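# Unpin towel, box the clothespins, fold and stack towels

## Task

Remove the two clothespins clipped to the towel hanging on the rack and place both inside the small box; fold each of the two towels in half on its own so one edge lies on the opposite edge, then pile one folded towel squarely on the other with their fold lines lined up; the drying rack must still be upright at the end.

## Robot and tools

Robot: two arms on a table. left_arm (base near y +0.378 m) carries a five-finger left hand; right_arm (base near y -0.464 m) carries a right hand. Both bases are slightly rotated about z and sit a little off their nominal spots. A camera stand is behind the arms.

Frames. Scene frame: origin at table height midway between the bases, +x out over the table, +y toward left_arm, +z up. Fixed cameras (cam_high, cam_low) and the table use it. Every hand position, orientation, velocity and Hand target in results is in that arm's own base frame. Offsets you send are along the axes of the arm's current Hand target. Hand point: 0.05 m in front of the palm, 0.15 m from the wrist face; its +z runs along the straight fingers, +y out of the palm, +x across the palm away from the thumb on the right hand and toward the thumb on the left. Straight fingertips end 0.06-0.07 m past it along +z. A wrist bracket on the little-finger side can strike things, and with the fingers level the wrist may hang up to 0.11 m (palm down) or 0.23 m (palm up) below the point.

The 28-number row (used by execute_actions and move), all values in [-1, 1], one list covering both arms: left dx, dy, dz, rx, ry, rz; left little, ring, middle, index, thumb_bend, thumb_turn; left force_limit, speed; then the same fourteen for the right. Pose numbers are offsets, not poses: 1.0 equals 0.6 m of travel or 180 degrees, and rx, ry, rz form a single rotation vector. They always count from the Hand target held when the action or move began. The six hand motor numbers are absolute targets: +1 straight/open, -1 curled/closed; thumb_turn -1 puts the thumb opposite the fingers, +1 beside the palm. force_limit maps -1..+1 to roughly 0..10 N at the fingertip (0..15 N for both thumb motors). speed rises from almost nothing at -1 to full at +0.48 and above. No value means "leave as is": to keep a hand unchanged, resend the eight numbers last executed for it (or its hand_measured plus hand_force_limit and hand_speed if none yet). To re-command an arm at its Hand target, send six zeros. A grip with the thumb opposed fits things about 0.035-0.065 m thick, handles down to 0.025 m. For a soft grip close at speed -0.94 or below.

execute_actions: actions = list of actions, each a list of up to 15 rows (each row one 1/30 s step; a short list repeats its final row to fill 15). Every row in an action is measured from the action's starting Hand target. cameras: list of names, ["all"], or []; images come only when asked or when actions is empty.

move: target = one row, or up to 15 rows all measured from the same starting Hand targets (not chained). speed in m/s, 0.002 to 3.6 (default 0.25), one value or one per target; rotation capped at twice that in rad/s. blend in metres for rounding corners of a list (0 means stop at each). stop_force in N, 3 to 120, both arms: an arm halts when its wrist sensor feels that much push against its travel; avoid it for moves that rotate the hand or that lift off a surface already pressed. zero (with stop_force) re-zeroes before the move; blocking=false returns early, not allowed with stop_force. Hand numbers must be identical across rows in a list. The result adds a "move:" line: done, off_target, moving, held, fault, plus limits such as paced or held.

wait: seconds 0-10. stop: brakes a running move. zoom_image: camera (cam_high, cam_low, cam_left_wrist, cam_right_wrist) and region [x0, y0, x1, y1] in image pixels, each side at most 504. show_instructions: reference pages. zero_wrist_force: arm = left_arm or right_arm. finished_scene: optional scene 1; final.

Results: end_effector_position (m), end_effector_quat_wxyz, velocities; Hand target (next offsets start there; the hand often stops a bit short, and the next command re-requests it); hand_measured, hand_stopped_by (moving, target, force, stalled, fault), hand_load_n (positive means the finger is pushed open; a lost grip drops toward 0), hand_force_limit, hand_speed; Joint positions and torques; Wrist force and torque in the tool axes plus the peak since last shown; MOTOR HOT when a motor passes 70 C. Orientation commands are clipped to 32 degrees from the measured one each step. Arm commands lag 0.09-0.22 s; fast moves overshoot.

Avoid: 150 N (about) net force or joint torque limits (wrist joints 25.2 N m) cause a 10 s stop; arms are stiff, so never aim much past a firm contact. Do not let the hands or arms touch each other, or one hand grip the other. Do not slam the rack or table, drop or fling items, overload fingers, or leave anything off the table. Steer paths around an arm's own base. Long stretched holds overheat motors and brake the arm.

Each tool is called in YAML: its name, and indented under it one key for each argument.

Reference images:

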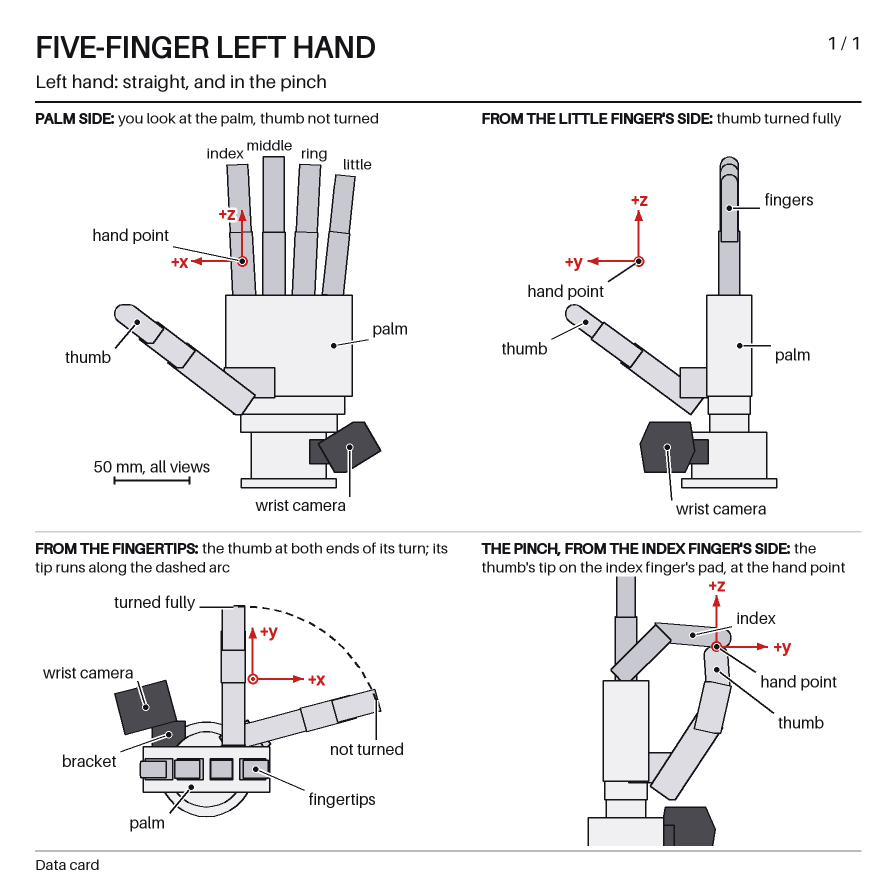

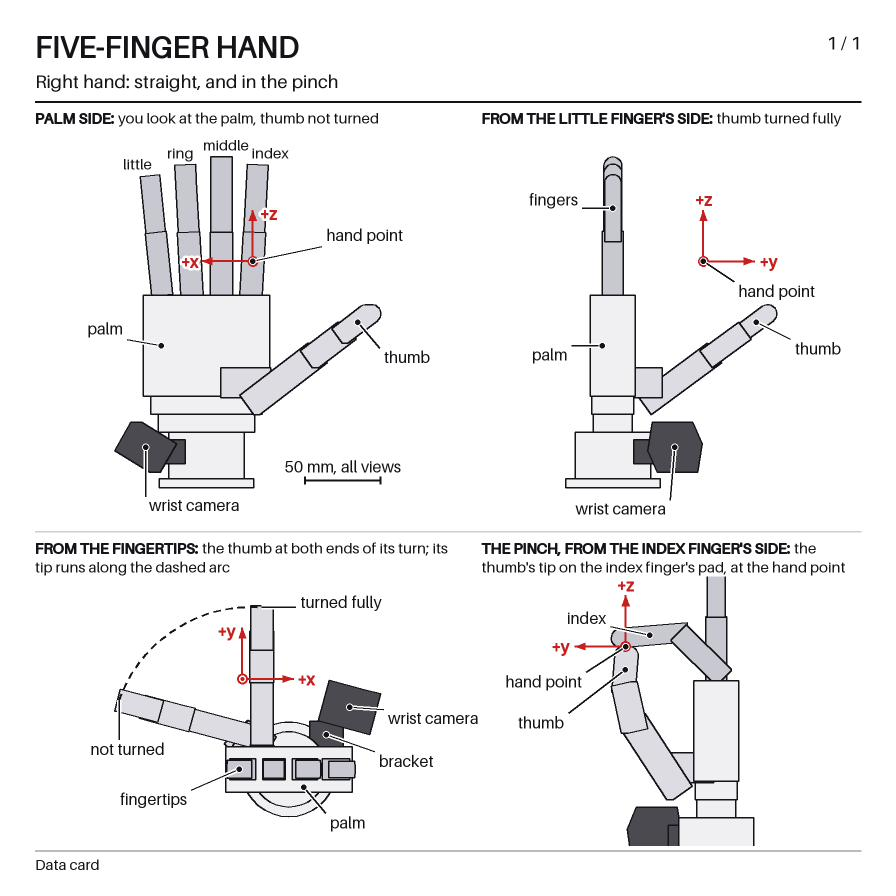

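## Session

execute_actions:
  actions: []

Scene clock: 0.00 s.
left_arm: end_effector_position=(+0.7394, +0.4038, +0.3190) hand_measured=(+1.000, +1.000, +1.000, +1.000, +1.000, +1.000) hand_load_n=(+0.0, +0.0, +0.0, +0.0, +0.0, +0.0) hand_stopped_by=(target, target, target, target, target, target) hand_force_limit=0.00 hand_speed=-0.80 end_effector_quat_wxyz=(+0.584, +0.303, +0.620, -0.429) | right_arm: end_effector_position=(+0.5649, -0.2569, +0.1198) hand_measured=(+1.000, +1.000, +1.000, +1.000, +1.000, +1.000) hand_load_n=(+0.0, +0.0, +0.0, +0.0, +0.0, +0.0) hand_stopped_by=(target, target, target, target, target, target) hand_force_limit=0.00 hand_speed=-0.80 end_effector_quat_wxyz=(+0.111, +0.152, +0.933, +0.306)
Joint positions: left_arm=[4.111 -2.975 -0.127 -0.145 -0.488 1.485] | right_arm=[-0.978 -0.627 1.071 1.467 0.989 -2.328]
Joint velocities: within noise
Joint torques (N m): no reading
Wrist force (N): no reading
Wrist torque (N m): no reading
Wrist force, peak (N): no reading
Hand target: left_arm +0.7394, +0.4038, +0.3190; +0.584, +0.303, +0.620, -0.429 | right_arm +0.5649, -0.2569, +0.1198; +0.111, +0.152, +0.933, +0.306

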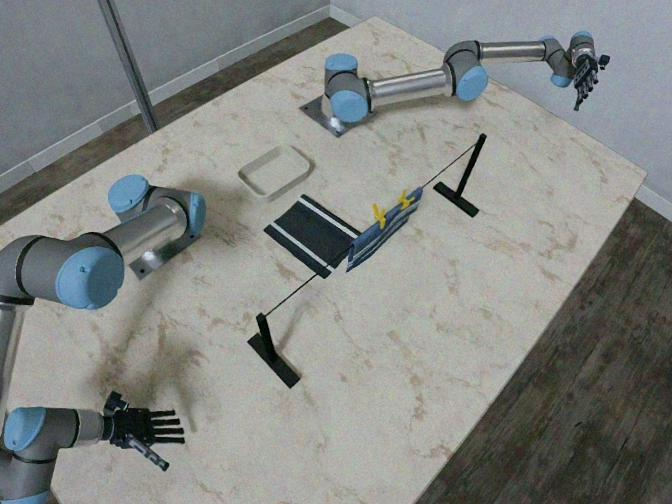

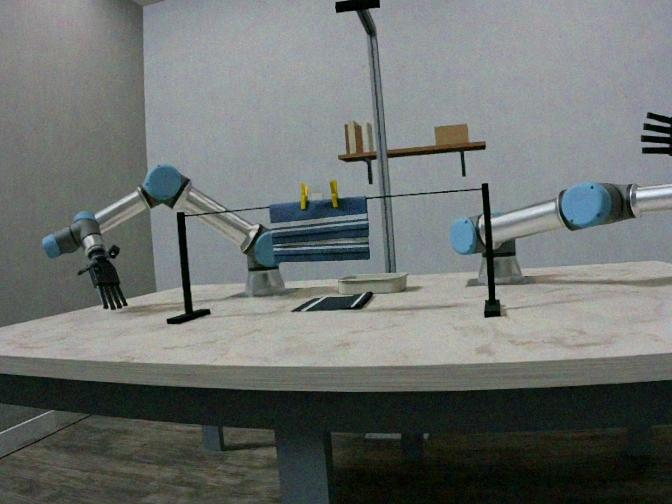

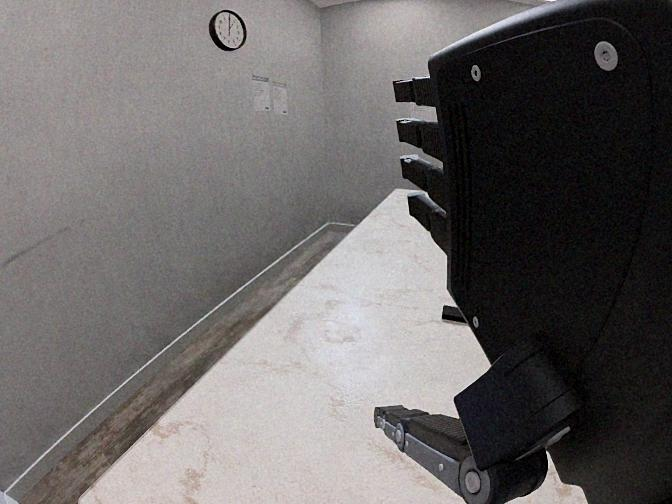

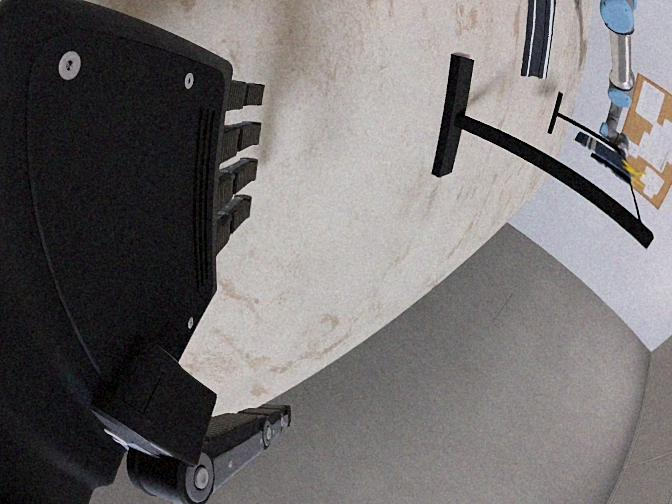

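zoom_image:
  camera: "cam_high"
  region: [220, 120, 500, 400]

zoom_image:
  camera: "cam_low"
  region: [150, 150, 520, 350]

show_instructions:

Scaled by 1.800 from the camera's 672x504 image, which has a finer 960x720 frame.

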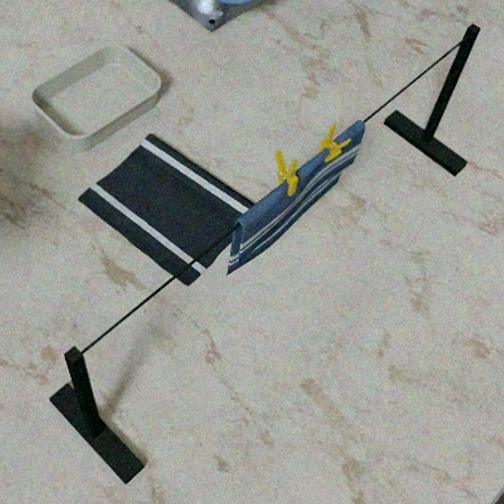

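Scaled by 1.362 from the camera's 672x504 image, which has a finer 960x720 frame.

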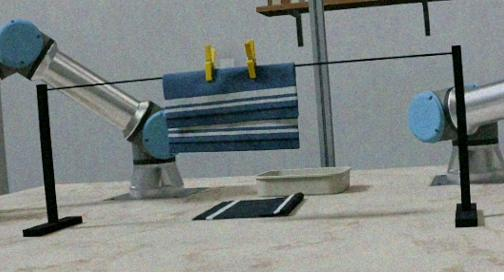

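Reference images for this scene: FIVE-FINGER LEFT HAND page 1, FIVE-FINGER HAND page 1.

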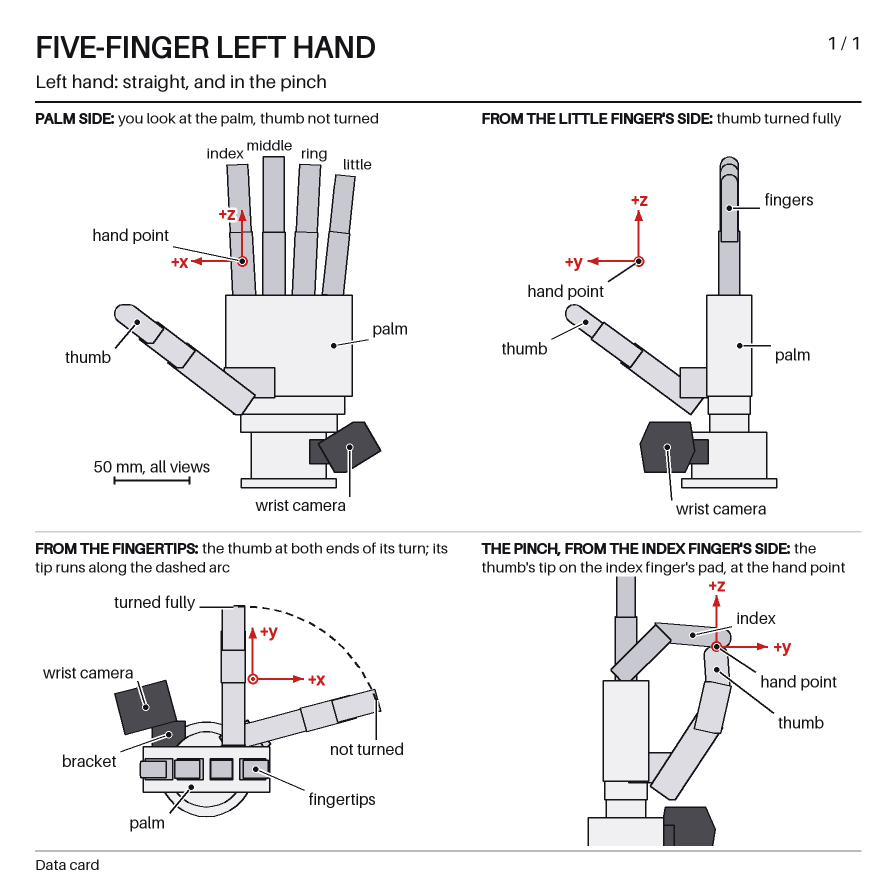

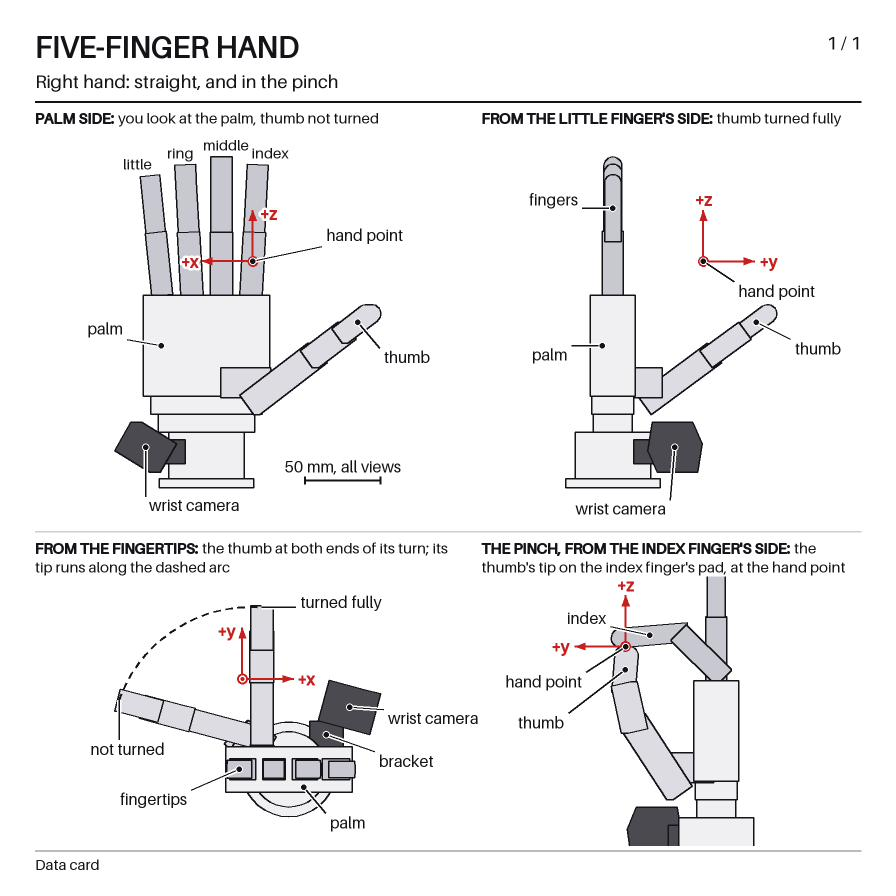

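zoom_image:
  camera: "cam_low"
  region: [255, 170, 385, 270]

zoom_image:
  camera: "cam_high"
  region: [335, 170, 435, 280]

zoom_image:
  camera: "cam_low"
  region: [280, 260, 420, 320]

zoom_image:
  camera: "cam_high"
  region: [230, 135, 370, 290]

Scaled by 3.877 from the camera's 672x504 image, which has a finer 960x720 frame.

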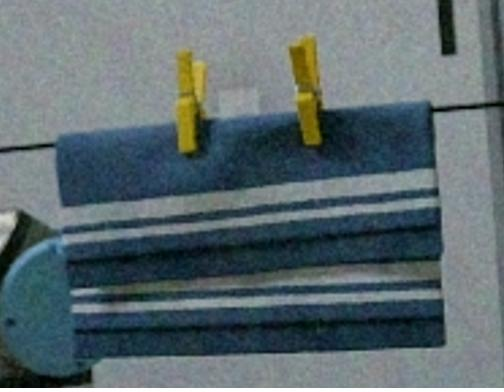

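Scaled by 4.582 from the camera's 672x504 image, which has a finer 960x720 frame.

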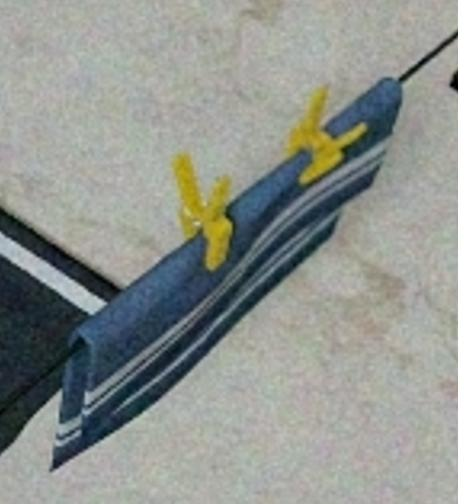

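Scaled by 3.600 from the camera's 672x504 image, which has a finer 960x720 frame.

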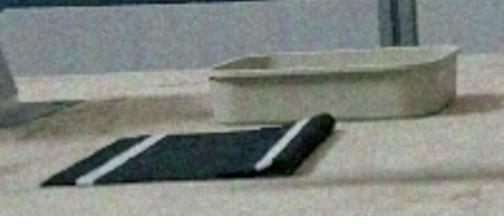

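Scaled by 3.252 from the camera's 672x504 image, which has a finer 960x720 frame.

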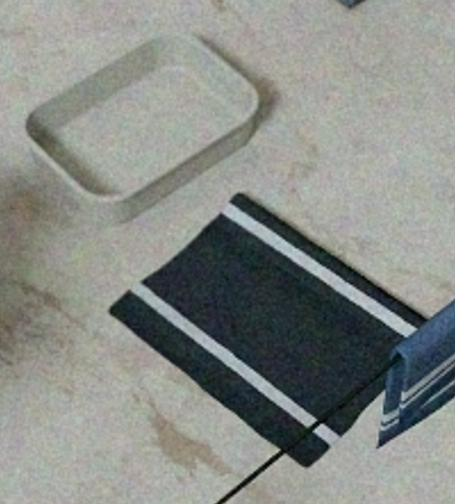

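move:
  target: [0,0,0,0,0,0,1,1,1,1,1,1,0,-0.8, 0.399,0.518,-0.3575,0.4135,-0.2829,-0.6380,1,1,1,1,1,1,0,-0.8]
  speed: 0.3
  cameras: ["all"]

Scene clock: 9.40 s.
left_arm: end_effector_position=(+0.7394, +0.4038, +0.3190) hand_measured=(+1.000, +1.000, +1.000, +1.000, +1.000, +1.000) hand_load_n=(+0.0, +0.0, +0.0, +0.0, +0.0, +0.0) hand_stopped_by=(target, target, target, target, target, target) hand_force_limit=0.00 hand_speed=-0.80 end_effector_quat_wxyz=(+0.584, +0.303, +0.620, -0.429) | right_arm: end_effector_position=(+0.3466, -0.0510, +0.4498) hand_measured=(+1.000, +1.000, +1.000, +1.000, +1.000, +1.000) hand_load_n=(+0.0, +0.0, +0.0, +0.0, +0.0, -0.5) hand_stopped_by=(target, target, target, target, target, target) hand_force_limit=0.00 hand_speed=-0.80 end_effector_quat_wxyz=(+0.507, -0.509, +0.496, -0.488)
Joint positions: left_arm=[4.111 -2.975 -0.127 -0.145 -0.488 1.485] | right_arm=[-2.285 -2.686 2.524 3.288 0.747 -6.267]
Joint torques (N m): left_arm=[-0.3 60.98 21.15 -0.11 -0.11 0.11] | right_arm=[-6.26 21.3 -17.81 0.54 0.74 0.88]
Wrist force (N): left_arm=[0.3 0.0 0.0] | right_arm=[1.3 -1.3 -0.8]
Wrist torque (N m): left_arm=[0.00 -0.03 0.01] | right_arm=[-0.20 -0.18 0.00]
Wrist force, peak (N): left_arm=[0.5 0.0 -0.3] | right_arm=[0.5 -2.2 -1.4]
Hand target: left_arm +0.7394, +0.4038, +0.3190; +0.584, +0.303, +0.620, -0.429 | right_arm +0.3454, -0.0500, +0.4498; +0.500, -0.501, +0.500, -0.499
Off the commanded pose: left_arm 0.000 m, 0 deg | right_arm 0.001 m, 2 deg.
move: done
camera_calibration:
cam_right_wrist: T_world_to_cam=[[-0.000442264, -0.193562, -0.981088, 0.435548], [-0.514256, 0.841461, -0.165783, 0.294911], [0.857637, 0.504457, -0.0999128, -0.111003], [0, 0, 0, 1]] pos_world=[0.247053, -0.107854, 0.465112]

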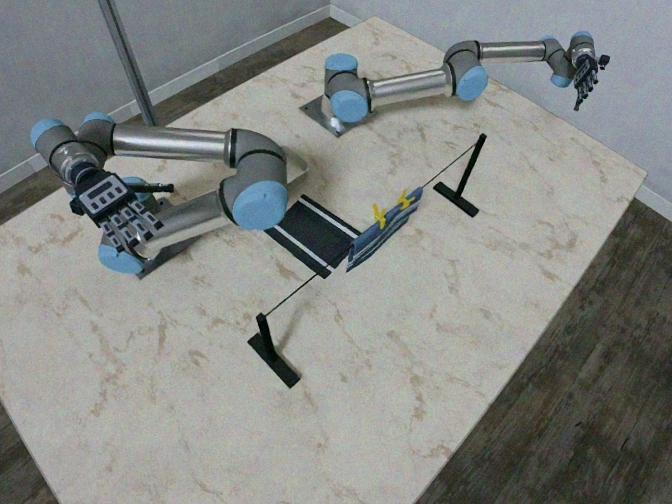

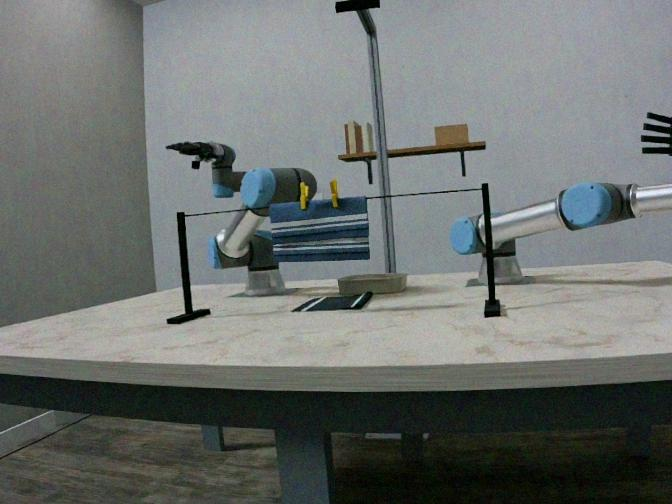

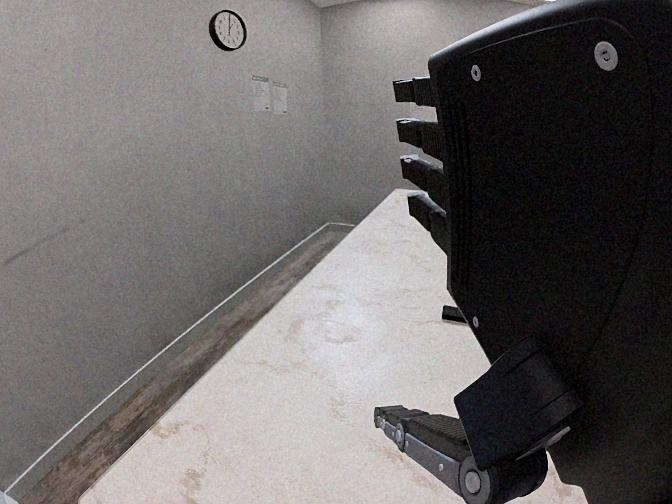

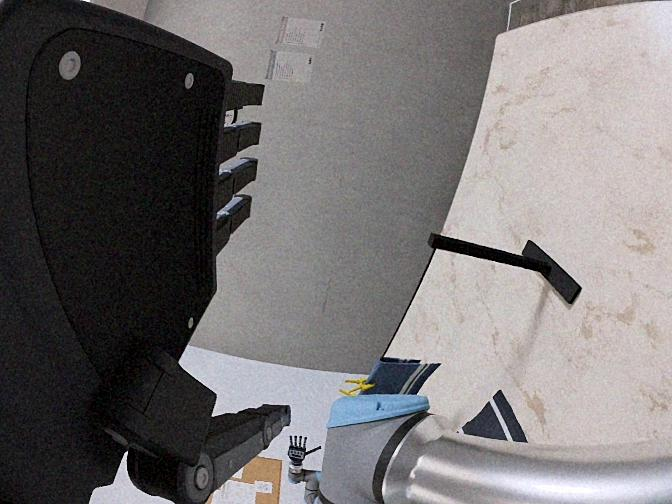

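move:
  target: [0,0,0,0,0,0,1,1,1,1,1,1,0,-0.8, 0.3448,0.5497,0.3660,-0.4135,0.2829,0.6380,1,1,1,1,1,1,0,-0.8]
  speed: 0.3
  cameras: []

Scene clock: 13.13 s.
left_arm: end_effector_position=(+0.7394, +0.4038, +0.3190) hand_measured=(+1.000, +1.000, +1.000, +1.000, +1.000, +1.000) hand_load_n=(+0.0, +0.0, +0.0, +0.0, +0.0, +0.0) hand_stopped_by=(target, target, target, target, target, target) hand_force_limit=0.00 hand_speed=-0.80 end_effector_quat_wxyz=(+0.584, +0.303, +0.620, -0.429) | right_arm: end_effector_position=(+0.4333, -0.1339, +0.3180) hand_measured=(+1.000, +1.000, +1.000, +1.000, +1.000, +1.000) hand_load_n=(+0.0, +0.0, +0.0, +0.0, +0.0, +0.0) hand_stopped_by=(target, target, target, target, target, target) hand_force_limit=0.00 hand_speed=-0.80 end_effector_quat_wxyz=(+0.423, -0.291, +0.834, -0.199)
Joint positions: left_arm=[4.111 -2.975 -0.127 -0.145 -0.488 1.485] | right_arm=[-3.322 -3.383 2.373 3.553 1.634 -5.532]
Joint torques (N m): left_arm=[0.19 60.98 21.78 -0.08 -0.12 0.19] | right_arm=[-1.27 32.64 -8.69 2.54 0.44 0.42]
Wrist force (N): left_arm=[0.2 0.0 -0.1] | right_arm=[0.4 -1.5 -1.0]
Wrist torque (N m): left_arm=[0.00 -0.02 0.01] | right_arm=[-0.17 -0.03 -0.07]
Wrist force, peak (N): left_arm=[0.5 -0.1 -0.2] | right_arm=[2.0 -2.5 1.6]
Hand target: left_arm +0.7394, +0.4038, +0.3190; +0.584, +0.303, +0.620, -0.429 | right_arm +0.4333, -0.1339, +0.3180; +0.423, -0.291, +0.834, -0.199 (not the last commanded pose)
Off the commanded pose: left_arm 0.000 m, 0 deg | right_arm 0.268 m, 88 deg.
FORCE FAULT: contact force on the right arm reached its limit, and that arm stopped. The contact can be on any part of that arm, not only on its tool. That arm's remaining commands of this call were not run. That arm is still stopped at the end of this call. That arm stays stopped for about 10 more seconds. Until then a move that you send moves the other arm only, and its call returns only when the move has ended. Once the stop has ended, the next robot result says so. If the stop ends while you think or write, that arm runs what you send next, counted from a new Hand target: where the arm stands when the stop ends. While its stop runs, that arm, its gripper or tool too, takes no new command. Until it ends, the stop uses up actions while you think or wait. An arm that is not stopped still takes commands.
shoulder posture changed (right arm): the wrist came as close to joint 1's axis as it can, and the arm is now in the other of its two shoulder postures.
move: fault (right_arm)
No camera images: "cameras" was empty.

wait:
  seconds: 10
  cameras: ["all"]

Scene clock: 23.23 s.
left_arm: end_effector_position=(+0.7394, +0.4038, +0.3190) hand_measured=(+1.000, +1.000, +1.000, +1.000, +1.000, +1.000) hand_load_n=(+0.0, +0.0, +0.0, +0.0, +0.0, +0.0) hand_stopped_by=(target, target, target, target, target, target) hand_force_limit=0.00 hand_speed=-0.80 end_effector_quat_wxyz=(+0.584, +0.303, +0.620, -0.429) | right_arm: end_effector_position=(+0.4333, -0.1339, +0.3180) hand_measured=(+1.000, +1.000, +1.000, +1.000, +1.000, +1.000) hand_load_n=(+0.0, +0.0, +0.0, +0.0, +0.0, +0.0) hand_stopped_by=(target, target, target, target, target, target) hand_force_limit=0.00 hand_speed=-0.80 end_effector_quat_wxyz=(+0.423, -0.291, +0.834, -0.199)
Joint positions: left_arm=[4.111 -2.975 -0.127 -0.145 -0.488 1.485] | right_arm=[-3.322 -3.383 2.373 3.553 1.634 -5.532]
Joint torques (N m): left_arm=[-0.13 61.26 22.3 -0.14 -0.15 0.09] | right_arm=[-0.95 32.56 -8.05 2.53 0.51 0.35]
Wrist force (N): left_arm=[0.1 -0.2 -0.1] | right_arm=[0.4 -1.8 -1.4]
Wrist torque (N m): left_arm=[-0.02 -0.01 0.01] | right_arm=[-0.18 -0.02 -0.08]
Wrist force, peak (N): left_arm=[0.5 0.1 -0.2] | right_arm=[0.5 -2.1 -1.3]
Hand target: left_arm +0.7394, +0.4038, +0.3190; +0.584, +0.303, +0.620, -0.429 | right_arm +0.4333, -0.1339, +0.3180; +0.423, -0.291, +0.834, -0.199 (not the last commanded pose)
Off the commanded pose: left_arm 0.000 m, 0 deg | right_arm 0.268 m, 88 deg.
FORCE FAULT, CONTINUED: the right arm's stop, for the force fault that an earlier result reported, is over. The rest of the stop counts as 20 of the actions that you can send in this scene. During its stop the right arm's controller moved it back a little. That arm's target is now where it stood when the stop ended, not its last command. That arm accepts commands again.
wait: 10.00 s; at rest by 0.07 s
camera_calibration:
cam_right_wrist: T_world_to_cam=[[-0.402727, 0.60491, -0.686947, 0.477983], [-0.0498275, 0.734897, 0.676346, -0.0957676], [0.913963, 0.306611, -0.265821, -0.154782], [0, 0, 0, 1]] pos_world=[0.329189, -0.1713, 0.351977]

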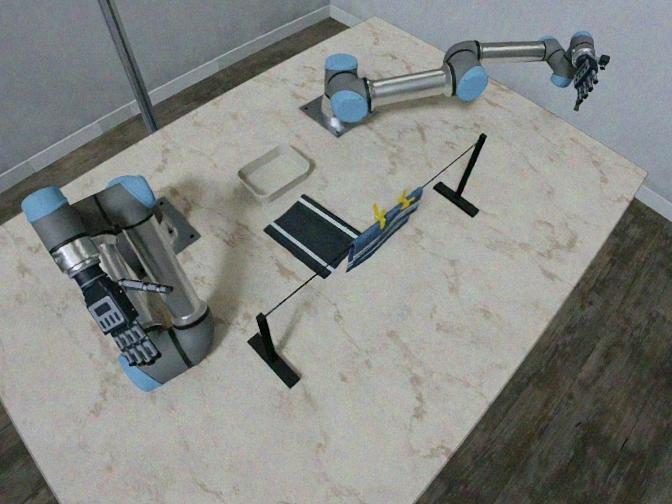

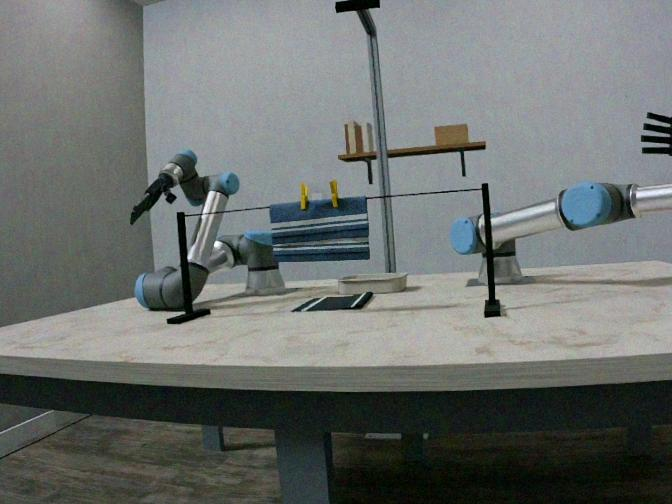

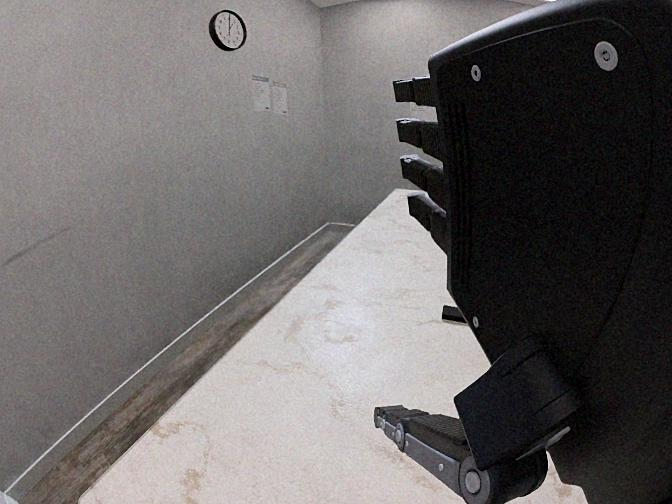

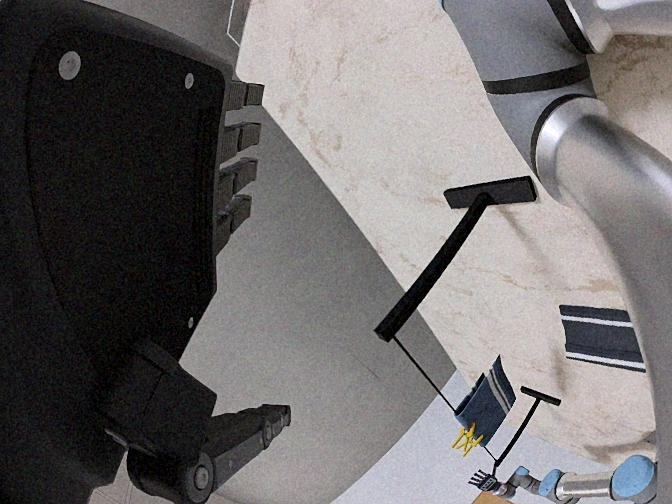

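move:
  target: [0,0,0,0,0,0,1,1,1,1,1,1,0,-0.8, -0.2035,-0.1995,-0.1935,0,0,0,1,1,1,1,1,1,0,-0.8]
  speed: 0.15
  cameras: []

Scene clock: 27.73 s.
left_arm: end_effector_position=(+0.7394, +0.4038, +0.3190) hand_measured=(+1.000, +1.000, +1.000, +1.000, +1.000, +1.000) hand_load_n=(+0.0, +0.0, +0.0, +0.0, +0.0, +0.0) hand_stopped_by=(target, target, target, target, target, target) hand_force_limit=0.00 hand_speed=-0.80 end_effector_quat_wxyz=(+0.584, +0.303, +0.620, -0.429) | right_arm: end_effector_position=(+0.4335, -0.1338, +0.5246) hand_measured=(+1.000, +1.000, +1.000, +1.000, +1.000, +1.000) hand_load_n=(+0.0, +0.0, -0.5, +0.0, +0.0, +0.0) hand_stopped_by=(target, target, target, target, target, target) hand_force_limit=0.00 hand_speed=-0.80 end_effector_quat_wxyz=(+0.423, -0.291, +0.834, -0.199)
Joint positions: left_arm=[4.111 -2.975 -0.127 -0.145 -0.488 1.485] | right_arm=[-3.321 -2.893 1.881 3.555 1.633 -5.531]
Joint torques (N m): left_arm=[-0.17 60.94 20.98 -0.15 -0.17 0.15] | right_arm=[4.89 40.02 -12.21 0.63 -0.81 -0.79]
Wrist force (N): left_arm=[0.2 0.0 -0.1] | right_arm=[0.4 -1.7 -1.6]
Wrist torque (N m): left_arm=[0.01 -0.03 0.01] | right_arm=[-0.16 -0.01 -0.15]
Wrist force, peak (N): left_arm=[0.4 -0.2 -0.3] | right_arm=[-0.3 -2.6 -1.8]
Hand target: left_arm +0.7394, +0.4038, +0.3190; +0.584, +0.303, +0.620, -0.429 | right_arm +0.4334, -0.1338, +0.5247; +0.423, -0.291, +0.834, -0.199
Off the commanded pose: left_arm 0.000 m, 0 deg | right_arm 0.000 m, 0 deg.
move: done
No camera images: "cameras" was empty.

move:
  target: [0,0,0,0,0,0,1,1,1,1,1,1,0,-0.8, 0.3535,-0.1962,-0.0250,0.2324,0.2493,0.2268,1,1,1,1,1,1,0,-0.8]
  speed: 0.25
  cameras: []

Scene clock: 31.33 s.
left_arm: end_effector_position=(+0.7394, +0.4038, +0.3190) hand_measured=(+1.000, +1.000, +1.000, +1.000, +1.000, +1.000) hand_load_n=(+0.0, +0.0, +0.0, +0.0, +0.0, +0.0) hand_stopped_by=(target, target, target, target, target, target) hand_force_limit=0.00 hand_speed=-0.80 end_effector_quat_wxyz=(+0.584, +0.303, +0.620, -0.429) | right_arm: end_effector_position=(+0.3584, -0.3599, +0.4761) hand_measured=(+1.000, +1.000, +1.000, +1.000, +1.000, +1.000) hand_load_n=(+0.0, -0.5, -0.5, +0.0, +0.0, +0.0) hand_stopped_by=(target, target, target, target, target, target) hand_force_limit=0.00 hand_speed=-0.80 end_effector_quat_wxyz=(+0.199, +0.261, +0.851, -0.409)
Joint positions: left_arm=[4.111 -2.975 -0.127 -0.145 -0.488 1.485] | right_arm=[-3.317 -2.89 1.88 3.004 0.697 -4.493]
Joint torques (N m): left_arm=[0.13 60.39 20.73 -0.08 -0.2 0.22] | right_arm=[12.89 44.17 0.14 3.58 -0.17 0.76]
Wrist force (N): left_arm=[0.3 0.1 -0.2] | right_arm=[0.3 -1.6 -1.7]
Wrist torque (N m): left_arm=[0.03 -0.04 0.01] | right_arm=[-0.15 -0.02 -0.06]
Wrist force, peak (N): left_arm=[0.4 -0.2 0.0] | right_arm=[0.6 -1.7 -1.9]
Hand target: left_arm +0.7394, +0.4038, +0.3190; +0.584, +0.303, +0.620, -0.429 | right_arm +0.3584, -0.3598, +0.4762; +0.199, +0.261, +0.851, -0.409
Off the commanded pose: left_arm 0.000 m, 0 deg | right_arm 0.000 m, 0 deg.
move: done
No camera images: "cameras" was empty.

move:
  target: [0,0,0,0,0,0,1,1,1,1,1,1,0,-0.8, 0.6023,-0.3706,-0.1945,0,0,0,1,1,1,1,1,1,0,-0.8]
  speed: 0.18
  cameras: ["cam_high","cam_low"]

Scene clock: 34.43 s.
left_arm: end_effector_position=(+0.7394, +0.4038, +0.3190) hand_measured=(+1.000, +1.000, +1.000, +1.000, +1.000, +1.000) hand_load_n=(+0.0, +0.0, +0.0, +0.0, +0.0, +0.0) hand_stopped_by=(target, target, target, target, target, target) hand_force_limit=0.00 hand_speed=-0.80 end_effector_quat_wxyz=(+0.584, +0.303, +0.620, -0.429) | right_arm: end_effector_position=(-0.0747, -0.2825, +0.4765) hand_measured=(+1.000, +1.000, +1.000, +1.000, +1.000, +1.000) hand_load_n=(+0.0, +0.0, +0.0, +0.0, +0.0, -0.5) hand_stopped_by=(target, target, target, target, target, target) hand_force_limit=0.00 hand_speed=-0.80 end_effector_quat_wxyz=(+0.199, +0.261, +0.851, -0.409)
Joint positions: left_arm=[4.111 -2.975 -0.127 -0.145 -0.488 1.485] | right_arm=[-3.321 -1.941 1.835 2.105 0.699 -4.499]
Joint torques (N m): left_arm=[-1.66 60.85 20.43 0.06 -0.2 0.06] | right_arm=[3.53 7.9 -12.98 3.72 -0.83 0.04]
Wrist force (N): left_arm=[0.3 -0.2 -0.1] | right_arm=[0.3 -1.4 -1.3]
Wrist torque (N m): left_arm=[-0.02 -0.03 0.02] | right_arm=[-0.14 -0.02 -0.27]
Wrist force, peak (N): left_arm=[0.5 0.0 -0.1] | right_arm=[1.4 -2.5 -1.8]
Hand target: left_arm +0.7394, +0.4038, +0.3190; +0.584, +0.303, +0.620, -0.429 | right_arm -0.0748, -0.2825, +0.4765; +0.199, +0.261, +0.851, -0.409
Off the commanded pose: left_arm 0.000 m, 0 deg | right_arm 0.000 m, 0 deg.
shoulder posture changed (right arm): the wrist came as close to joint 1's axis as it can, and the arm is now in the other of its two shoulder postures.
move: done
Images, in order (width x height): cam_high 672x504, cam_low 672x504.

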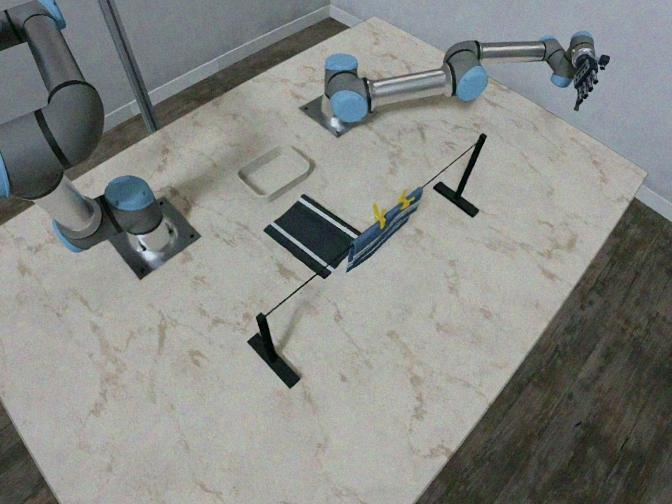

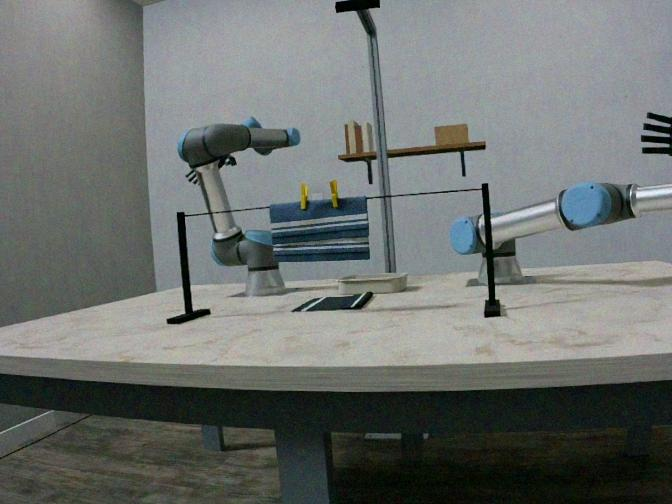

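move:
  target: [0,0,0,0,0,0,1,1,1,1,1,1,0,-0.8, -0.1768,0.2552,0.1185,-0.2048,-0.1107,-0.2173,1,1,1,1,1,1,0,-0.8]
  speed: 0.25
  cameras: []

Scene clock: 37.70 s.
left_arm: end_effector_position=(+0.7394, +0.4038, +0.3190) hand_measured=(+1.000, +1.000, +1.000, +1.000, +1.000, +1.000) hand_load_n=(+0.0, +0.0, +0.0, +0.0, +0.0, +0.0) hand_stopped_by=(target, target, target, target, target, target) hand_force_limit=0.00 hand_speed=-0.80 end_effector_quat_wxyz=(+0.584, +0.303, +0.620, -0.429) | right_arm: end_effector_position=(+0.1103, -0.2883, +0.4028) hand_measured=(+1.000, +1.000, +1.000, +1.000, +1.000, +1.000) hand_load_n=(+0.0, +0.0, +0.0, +0.0, +0.0, +0.0) hand_stopped_by=(target, target, target, target, target, target) hand_force_limit=0.00 hand_speed=-0.80 end_effector_quat_wxyz=(+0.263, -0.179, +0.925, -0.205)
Joint positions: left_arm=[4.111 -2.975 -0.127 -0.145 -0.488 1.485] | right_arm=[-2.204 -1.669 1.632 1.738 0.9 -4.203]
Joint torques (N m): left_arm=[-0.58 61.21 19.99 -0.24 -0.34 0.16] | right_arm=[8.59 -18.7 -9.23 4.29 -2.62 -1.69]
Wrist force (N): left_arm=[0.2 0.0 -0.2] | right_arm=[0.3 -1.2 -1.0]
Wrist torque (N m): left_arm=[0.01 -0.02 0.01] | right_arm=[-0.12 -0.02 -0.12]
Wrist force, peak (N): left_arm=[0.4 0.2 -0.2] | right_arm=[0.5 -2.0 -1.9]
Hand target: left_arm +0.7394, +0.4038, +0.3190; +0.584, +0.303, +0.620, -0.429 | right_arm +0.1103, -0.2882, +0.4028; +0.263, -0.180, +0.925, -0.205
Off the commanded pose: left_arm 0.000 m, 0 deg | right_arm 0.000 m, 0 deg.
move: done
No camera images: "cameras" was empty.

move:
  target: [0,0,0,0,0,0,1,1,1,1,1,1,0,-0.8, -0.2295,-0.0540,0.3697,0.0161,0.0726,-0.2488,1,1,1,1,1,1,0,-0.8]
  speed: 0.3
  cameras: []

Scene clock: 39.97 s.
left_arm: end_effector_position=(+0.7394, +0.4038, +0.3190) hand_measured=(+1.000, +1.000, +1.000, +1.000, +1.000, +1.000) hand_load_n=(+0.0, +0.0, +0.0, +0.0, +0.0, +0.0) hand_stopped_by=(target, target, target, target, target, target) hand_force_limit=0.00 hand_speed=-0.80 end_effector_quat_wxyz=(+0.584, +0.303, +0.620, -0.429) | right_arm: end_effector_position=(+0.3517, -0.3185, +0.3028) hand_measured=(+1.000, +1.000, +1.000, +1.000, +1.000, +1.000) hand_load_n=(+0.0, +0.0, +0.0, +0.0, +0.0, +0.0) hand_stopped_by=(target, target, target, target, target, target) hand_force_limit=0.00 hand_speed=-0.80 end_effector_quat_wxyz=(+0.065, -0.487, +0.805, -0.331)
Joint positions: left_arm=[4.111 -2.975 -0.127 -0.145 -0.488 1.485] | right_arm=[-1.102 -1.505 1.469 0.936 1.4 -3.702]
Joint torques (N m): left_arm=[-0.07 60.52 21.15 -0.14 -0.19 0.32] | right_arm=[9.58 -22.96 -10.53 -0.1 0.52 0.98]
Wrist force (N): left_arm=[0.3 0.0 -0.2] | right_arm=[0.9 -0.9 -0.9]
Wrist torque (N m): left_arm=[0.01 -0.04 0.01] | right_arm=[-0.09 -0.12 0.03]
Wrist force, peak (N): left_arm=[0.4 0.0 -0.2] | right_arm=[1.6 -1.0 -2.2]
Hand target: left_arm +0.7394, +0.4038, +0.3190; +0.584, +0.303, +0.620, -0.429 | right_arm +0.3518, -0.3185, +0.3027; +0.065, -0.487, +0.805, -0.331
Off the commanded pose: left_arm 0.000 m, 0 deg | right_arm 0.000 m, 0 deg.
move: done
No camera images: "cameras" was empty.

move:
  target: [0,0,0,0,0,0,1,1,1,1,1,1,0,-0.8, -0.8002,-0.1053,-0.5685,0.3007,-0.1957,-0.0177,1,1,1,1,1,1,0,-0.8]
  speed: 0.25
  cameras: ["all"]

Scene clock: 43.10 s.
left_arm: end_effector_position=(+0.7394, +0.4038, +0.3190) hand_measured=(+1.000, +1.000, +1.000, +1.000, +1.000, +1.000) hand_load_n=(+0.0, +0.0, +0.0, +0.0, +0.0, +0.0) hand_stopped_by=(target, target, target, target, target, target) hand_force_limit=0.00 hand_speed=-0.80 end_effector_quat_wxyz=(+0.584, +0.303, +0.620, -0.429) | right_arm: end_effector_position=(+0.5006, +0.2199, +0.4993) hand_measured=(+1.000, +1.000, +1.000, +1.000, +1.000, +1.000) hand_load_n=(+0.0, +0.0, +0.0, +0.0, +0.0, +0.0) hand_stopped_by=(target, target, target, target, target, target) hand_force_limit=0.00 hand_speed=-0.80 end_effector_quat_wxyz=(+0.499, -0.500, +0.500, -0.500)
Joint positions: left_arm=[4.111 -2.975 -0.127 -0.145 -0.488 1.485] | right_arm=[0.209 -1.805 1.59 0.216 1.781 -3.142]
Joint torques (N m): left_arm=[-0.94 60.55 20.8 -0.21 -0.18 0.21] | right_arm=[8.22 -15.21 -12.22 -3.3 -0.61 1.88]
Wrist force (N): left_arm=[0.1 0.0 -0.2] | right_arm=[1.3 -1.3 -0.8]
Wrist torque (N m): left_arm=[0.01 -0.02 0.01] | right_arm=[-0.23 -0.17 -0.09]
Wrist force, peak (N): left_arm=[0.6 0.1 -0.2] | right_arm=[2.5 -0.8 0.4]
Hand target: left_arm +0.7394, +0.4038, +0.3190; +0.584, +0.303, +0.620, -0.429 | right_arm +0.5006, +0.2200, +0.4994; +0.499, -0.500, +0.500, -0.500
Off the commanded pose: left_arm 0.000 m, 0 deg | right_arm 0.000 m, 0 deg.
move: done
camera_calibration:
cam_right_wrist: T_world_to_cam=[[0.00188035, -0.199941, -0.979806, 0.536333], [-0.483748, 0.857353, -0.175881, 0.14073], [0.875205, 0.47431, -0.0951086, -0.37933], [0, 0, 0, 1]] pos_world=[0.399061, 0.1665, 0.514177]

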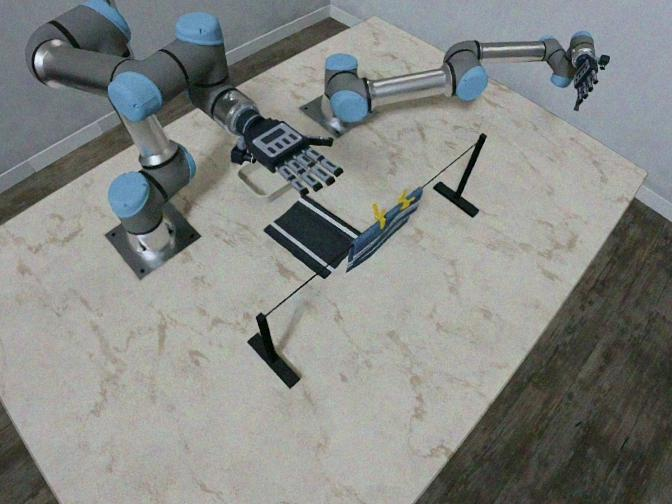

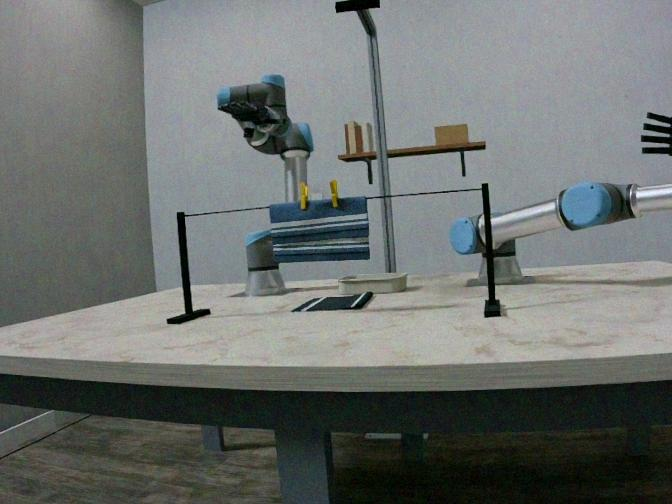

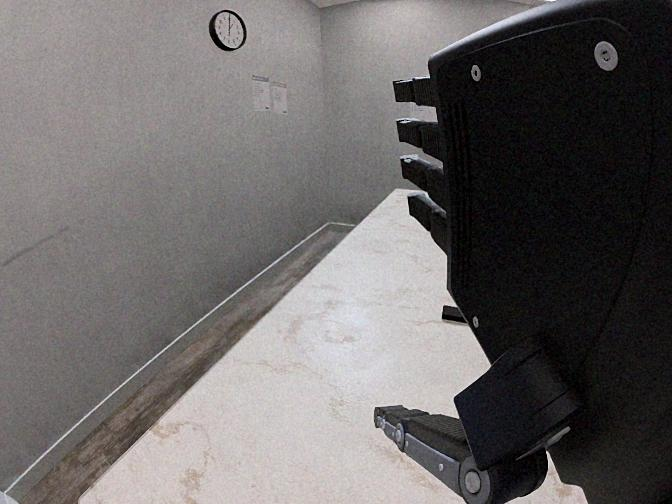

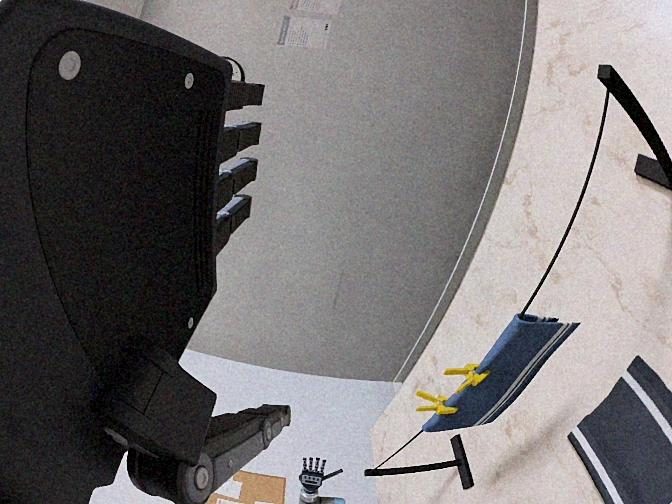

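zoom_image:
  camera: "cam_right_wrist"
  region: [380, 300, 600, 465]

zoom_image:
  camera: "cam_right_wrist"
  region: [540, 340, 672, 504]

Scaled by 2.291 from the camera's 672x504 image, which has a finer 960x720 frame.

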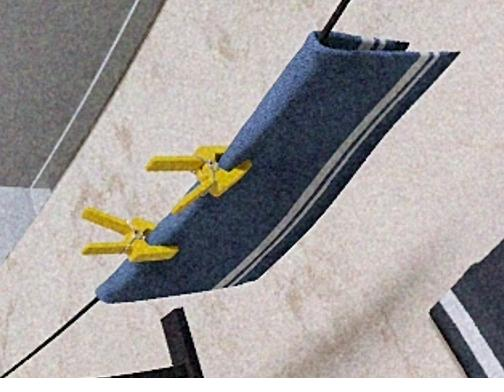

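Scaled by 3.073 from the camera's 672x504 image, which has a finer 960x720 frame.

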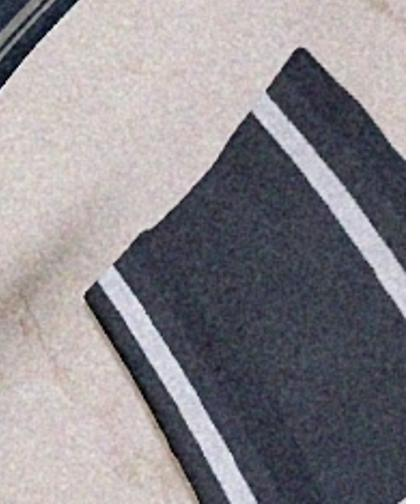

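move:
  target: [0,0,0,0,0,0,1,1,1,1,1,1,0,-0.8, -0.2858,0.1157,0.0807,0,0,0,1,1,0.25,0.25,1,-1,0.2,0]
  speed: 0.2
  cameras: ["cam_high","cam_right_wrist"]

Scene clock: 46.17 s.
left_arm: end_effector_position=(+0.7394, +0.4038, +0.3190) hand_measured=(+1.000, +1.000, +1.000, +1.000, +1.000, +1.000) hand_load_n=(+0.0, +0.0, +0.0, +0.0, +0.0, +0.0) hand_stopped_by=(target, target, target, target, target, target) hand_force_limit=0.00 hand_speed=-0.80 end_effector_quat_wxyz=(+0.584, +0.303, +0.620, -0.429) | right_arm: end_effector_position=(+0.5491, +0.3914, +0.4298) hand_measured=(+1.000, +1.000, +0.250, +0.250, +1.000, -1.000) hand_load_n=(+0.0, +0.0, +0.0, -0.5, +0.0, +0.0) hand_stopped_by=(target, target, target, target, target, target) hand_force_limit=0.20 hand_speed=0.00 end_effector_quat_wxyz=(+0.499, -0.500, +0.500, -0.500)
Joint positions: left_arm=[4.111 -2.975 -0.127 -0.145 -0.488 1.485] | right_arm=[0.591 -1.436 1.42 0.017 2.162 -3.142]
Joint torques (N m): left_arm=[-0.67 60.34 20.55 -0.35 -0.25 0.23] | right_arm=[-5.46 -18.42 -18.09 -1.04 -0.18 -1.31]
Wrist force (N): left_arm=[0.4 0.0 -0.1] | right_arm=[1.4 -1.5 -0.6]
Wrist torque (N m): left_arm=[0.01 -0.06 0.02] | right_arm=[-0.26 -0.19 -0.21]
Wrist force, peak (N): left_arm=[0.3 0.0 -0.4] | right_arm=[3.0 -2.2 -1.1]
Hand target: left_arm +0.7394, +0.4038, +0.3190; +0.584, +0.303, +0.620, -0.429 | right_arm +0.5492, +0.3914, +0.4298; +0.499, -0.500, +0.500, -0.500
Off the commanded pose: left_arm 0.000 m, 0 deg | right_arm 0.000 m, 0 deg.
move: done
camera_calibration:
cam_right_wrist: T_world_to_cam=[[0.00209776, -0.199849, -0.979824, 0.502197], [-0.483909, 0.857261, -0.175886, 0.00510561], [0.875116, 0.474515, -0.0949104, -0.50981], [0, 0, 0, 1]] pos_world=[0.44756, 0.337899, 0.444577]
Images, in order (width x height): cam_high 672x504, cam_right_wrist 672x504.

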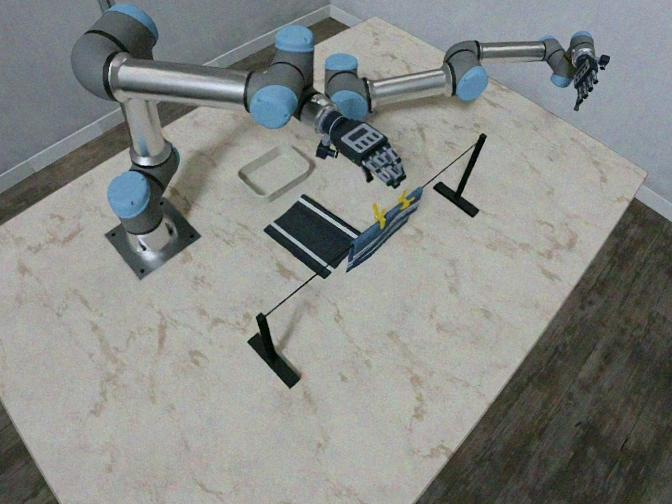

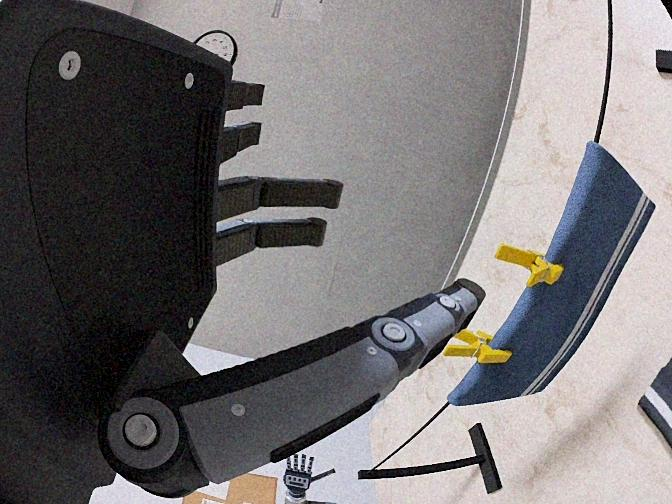

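zoom_image:
  camera: "cam_right_wrist"
  region: [420, 220, 600, 400]

Scaled by 2.800 from the camera's 672x504 image, which has a finer 960x720 frame.

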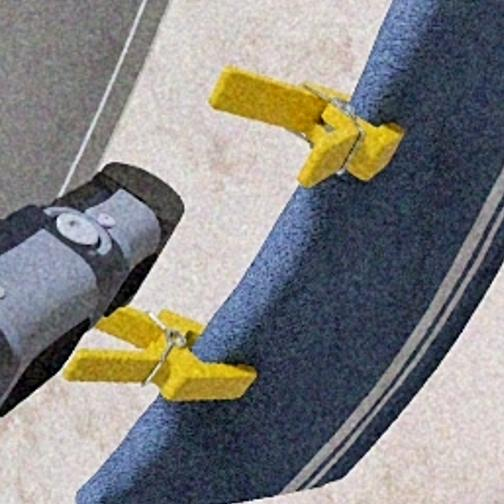

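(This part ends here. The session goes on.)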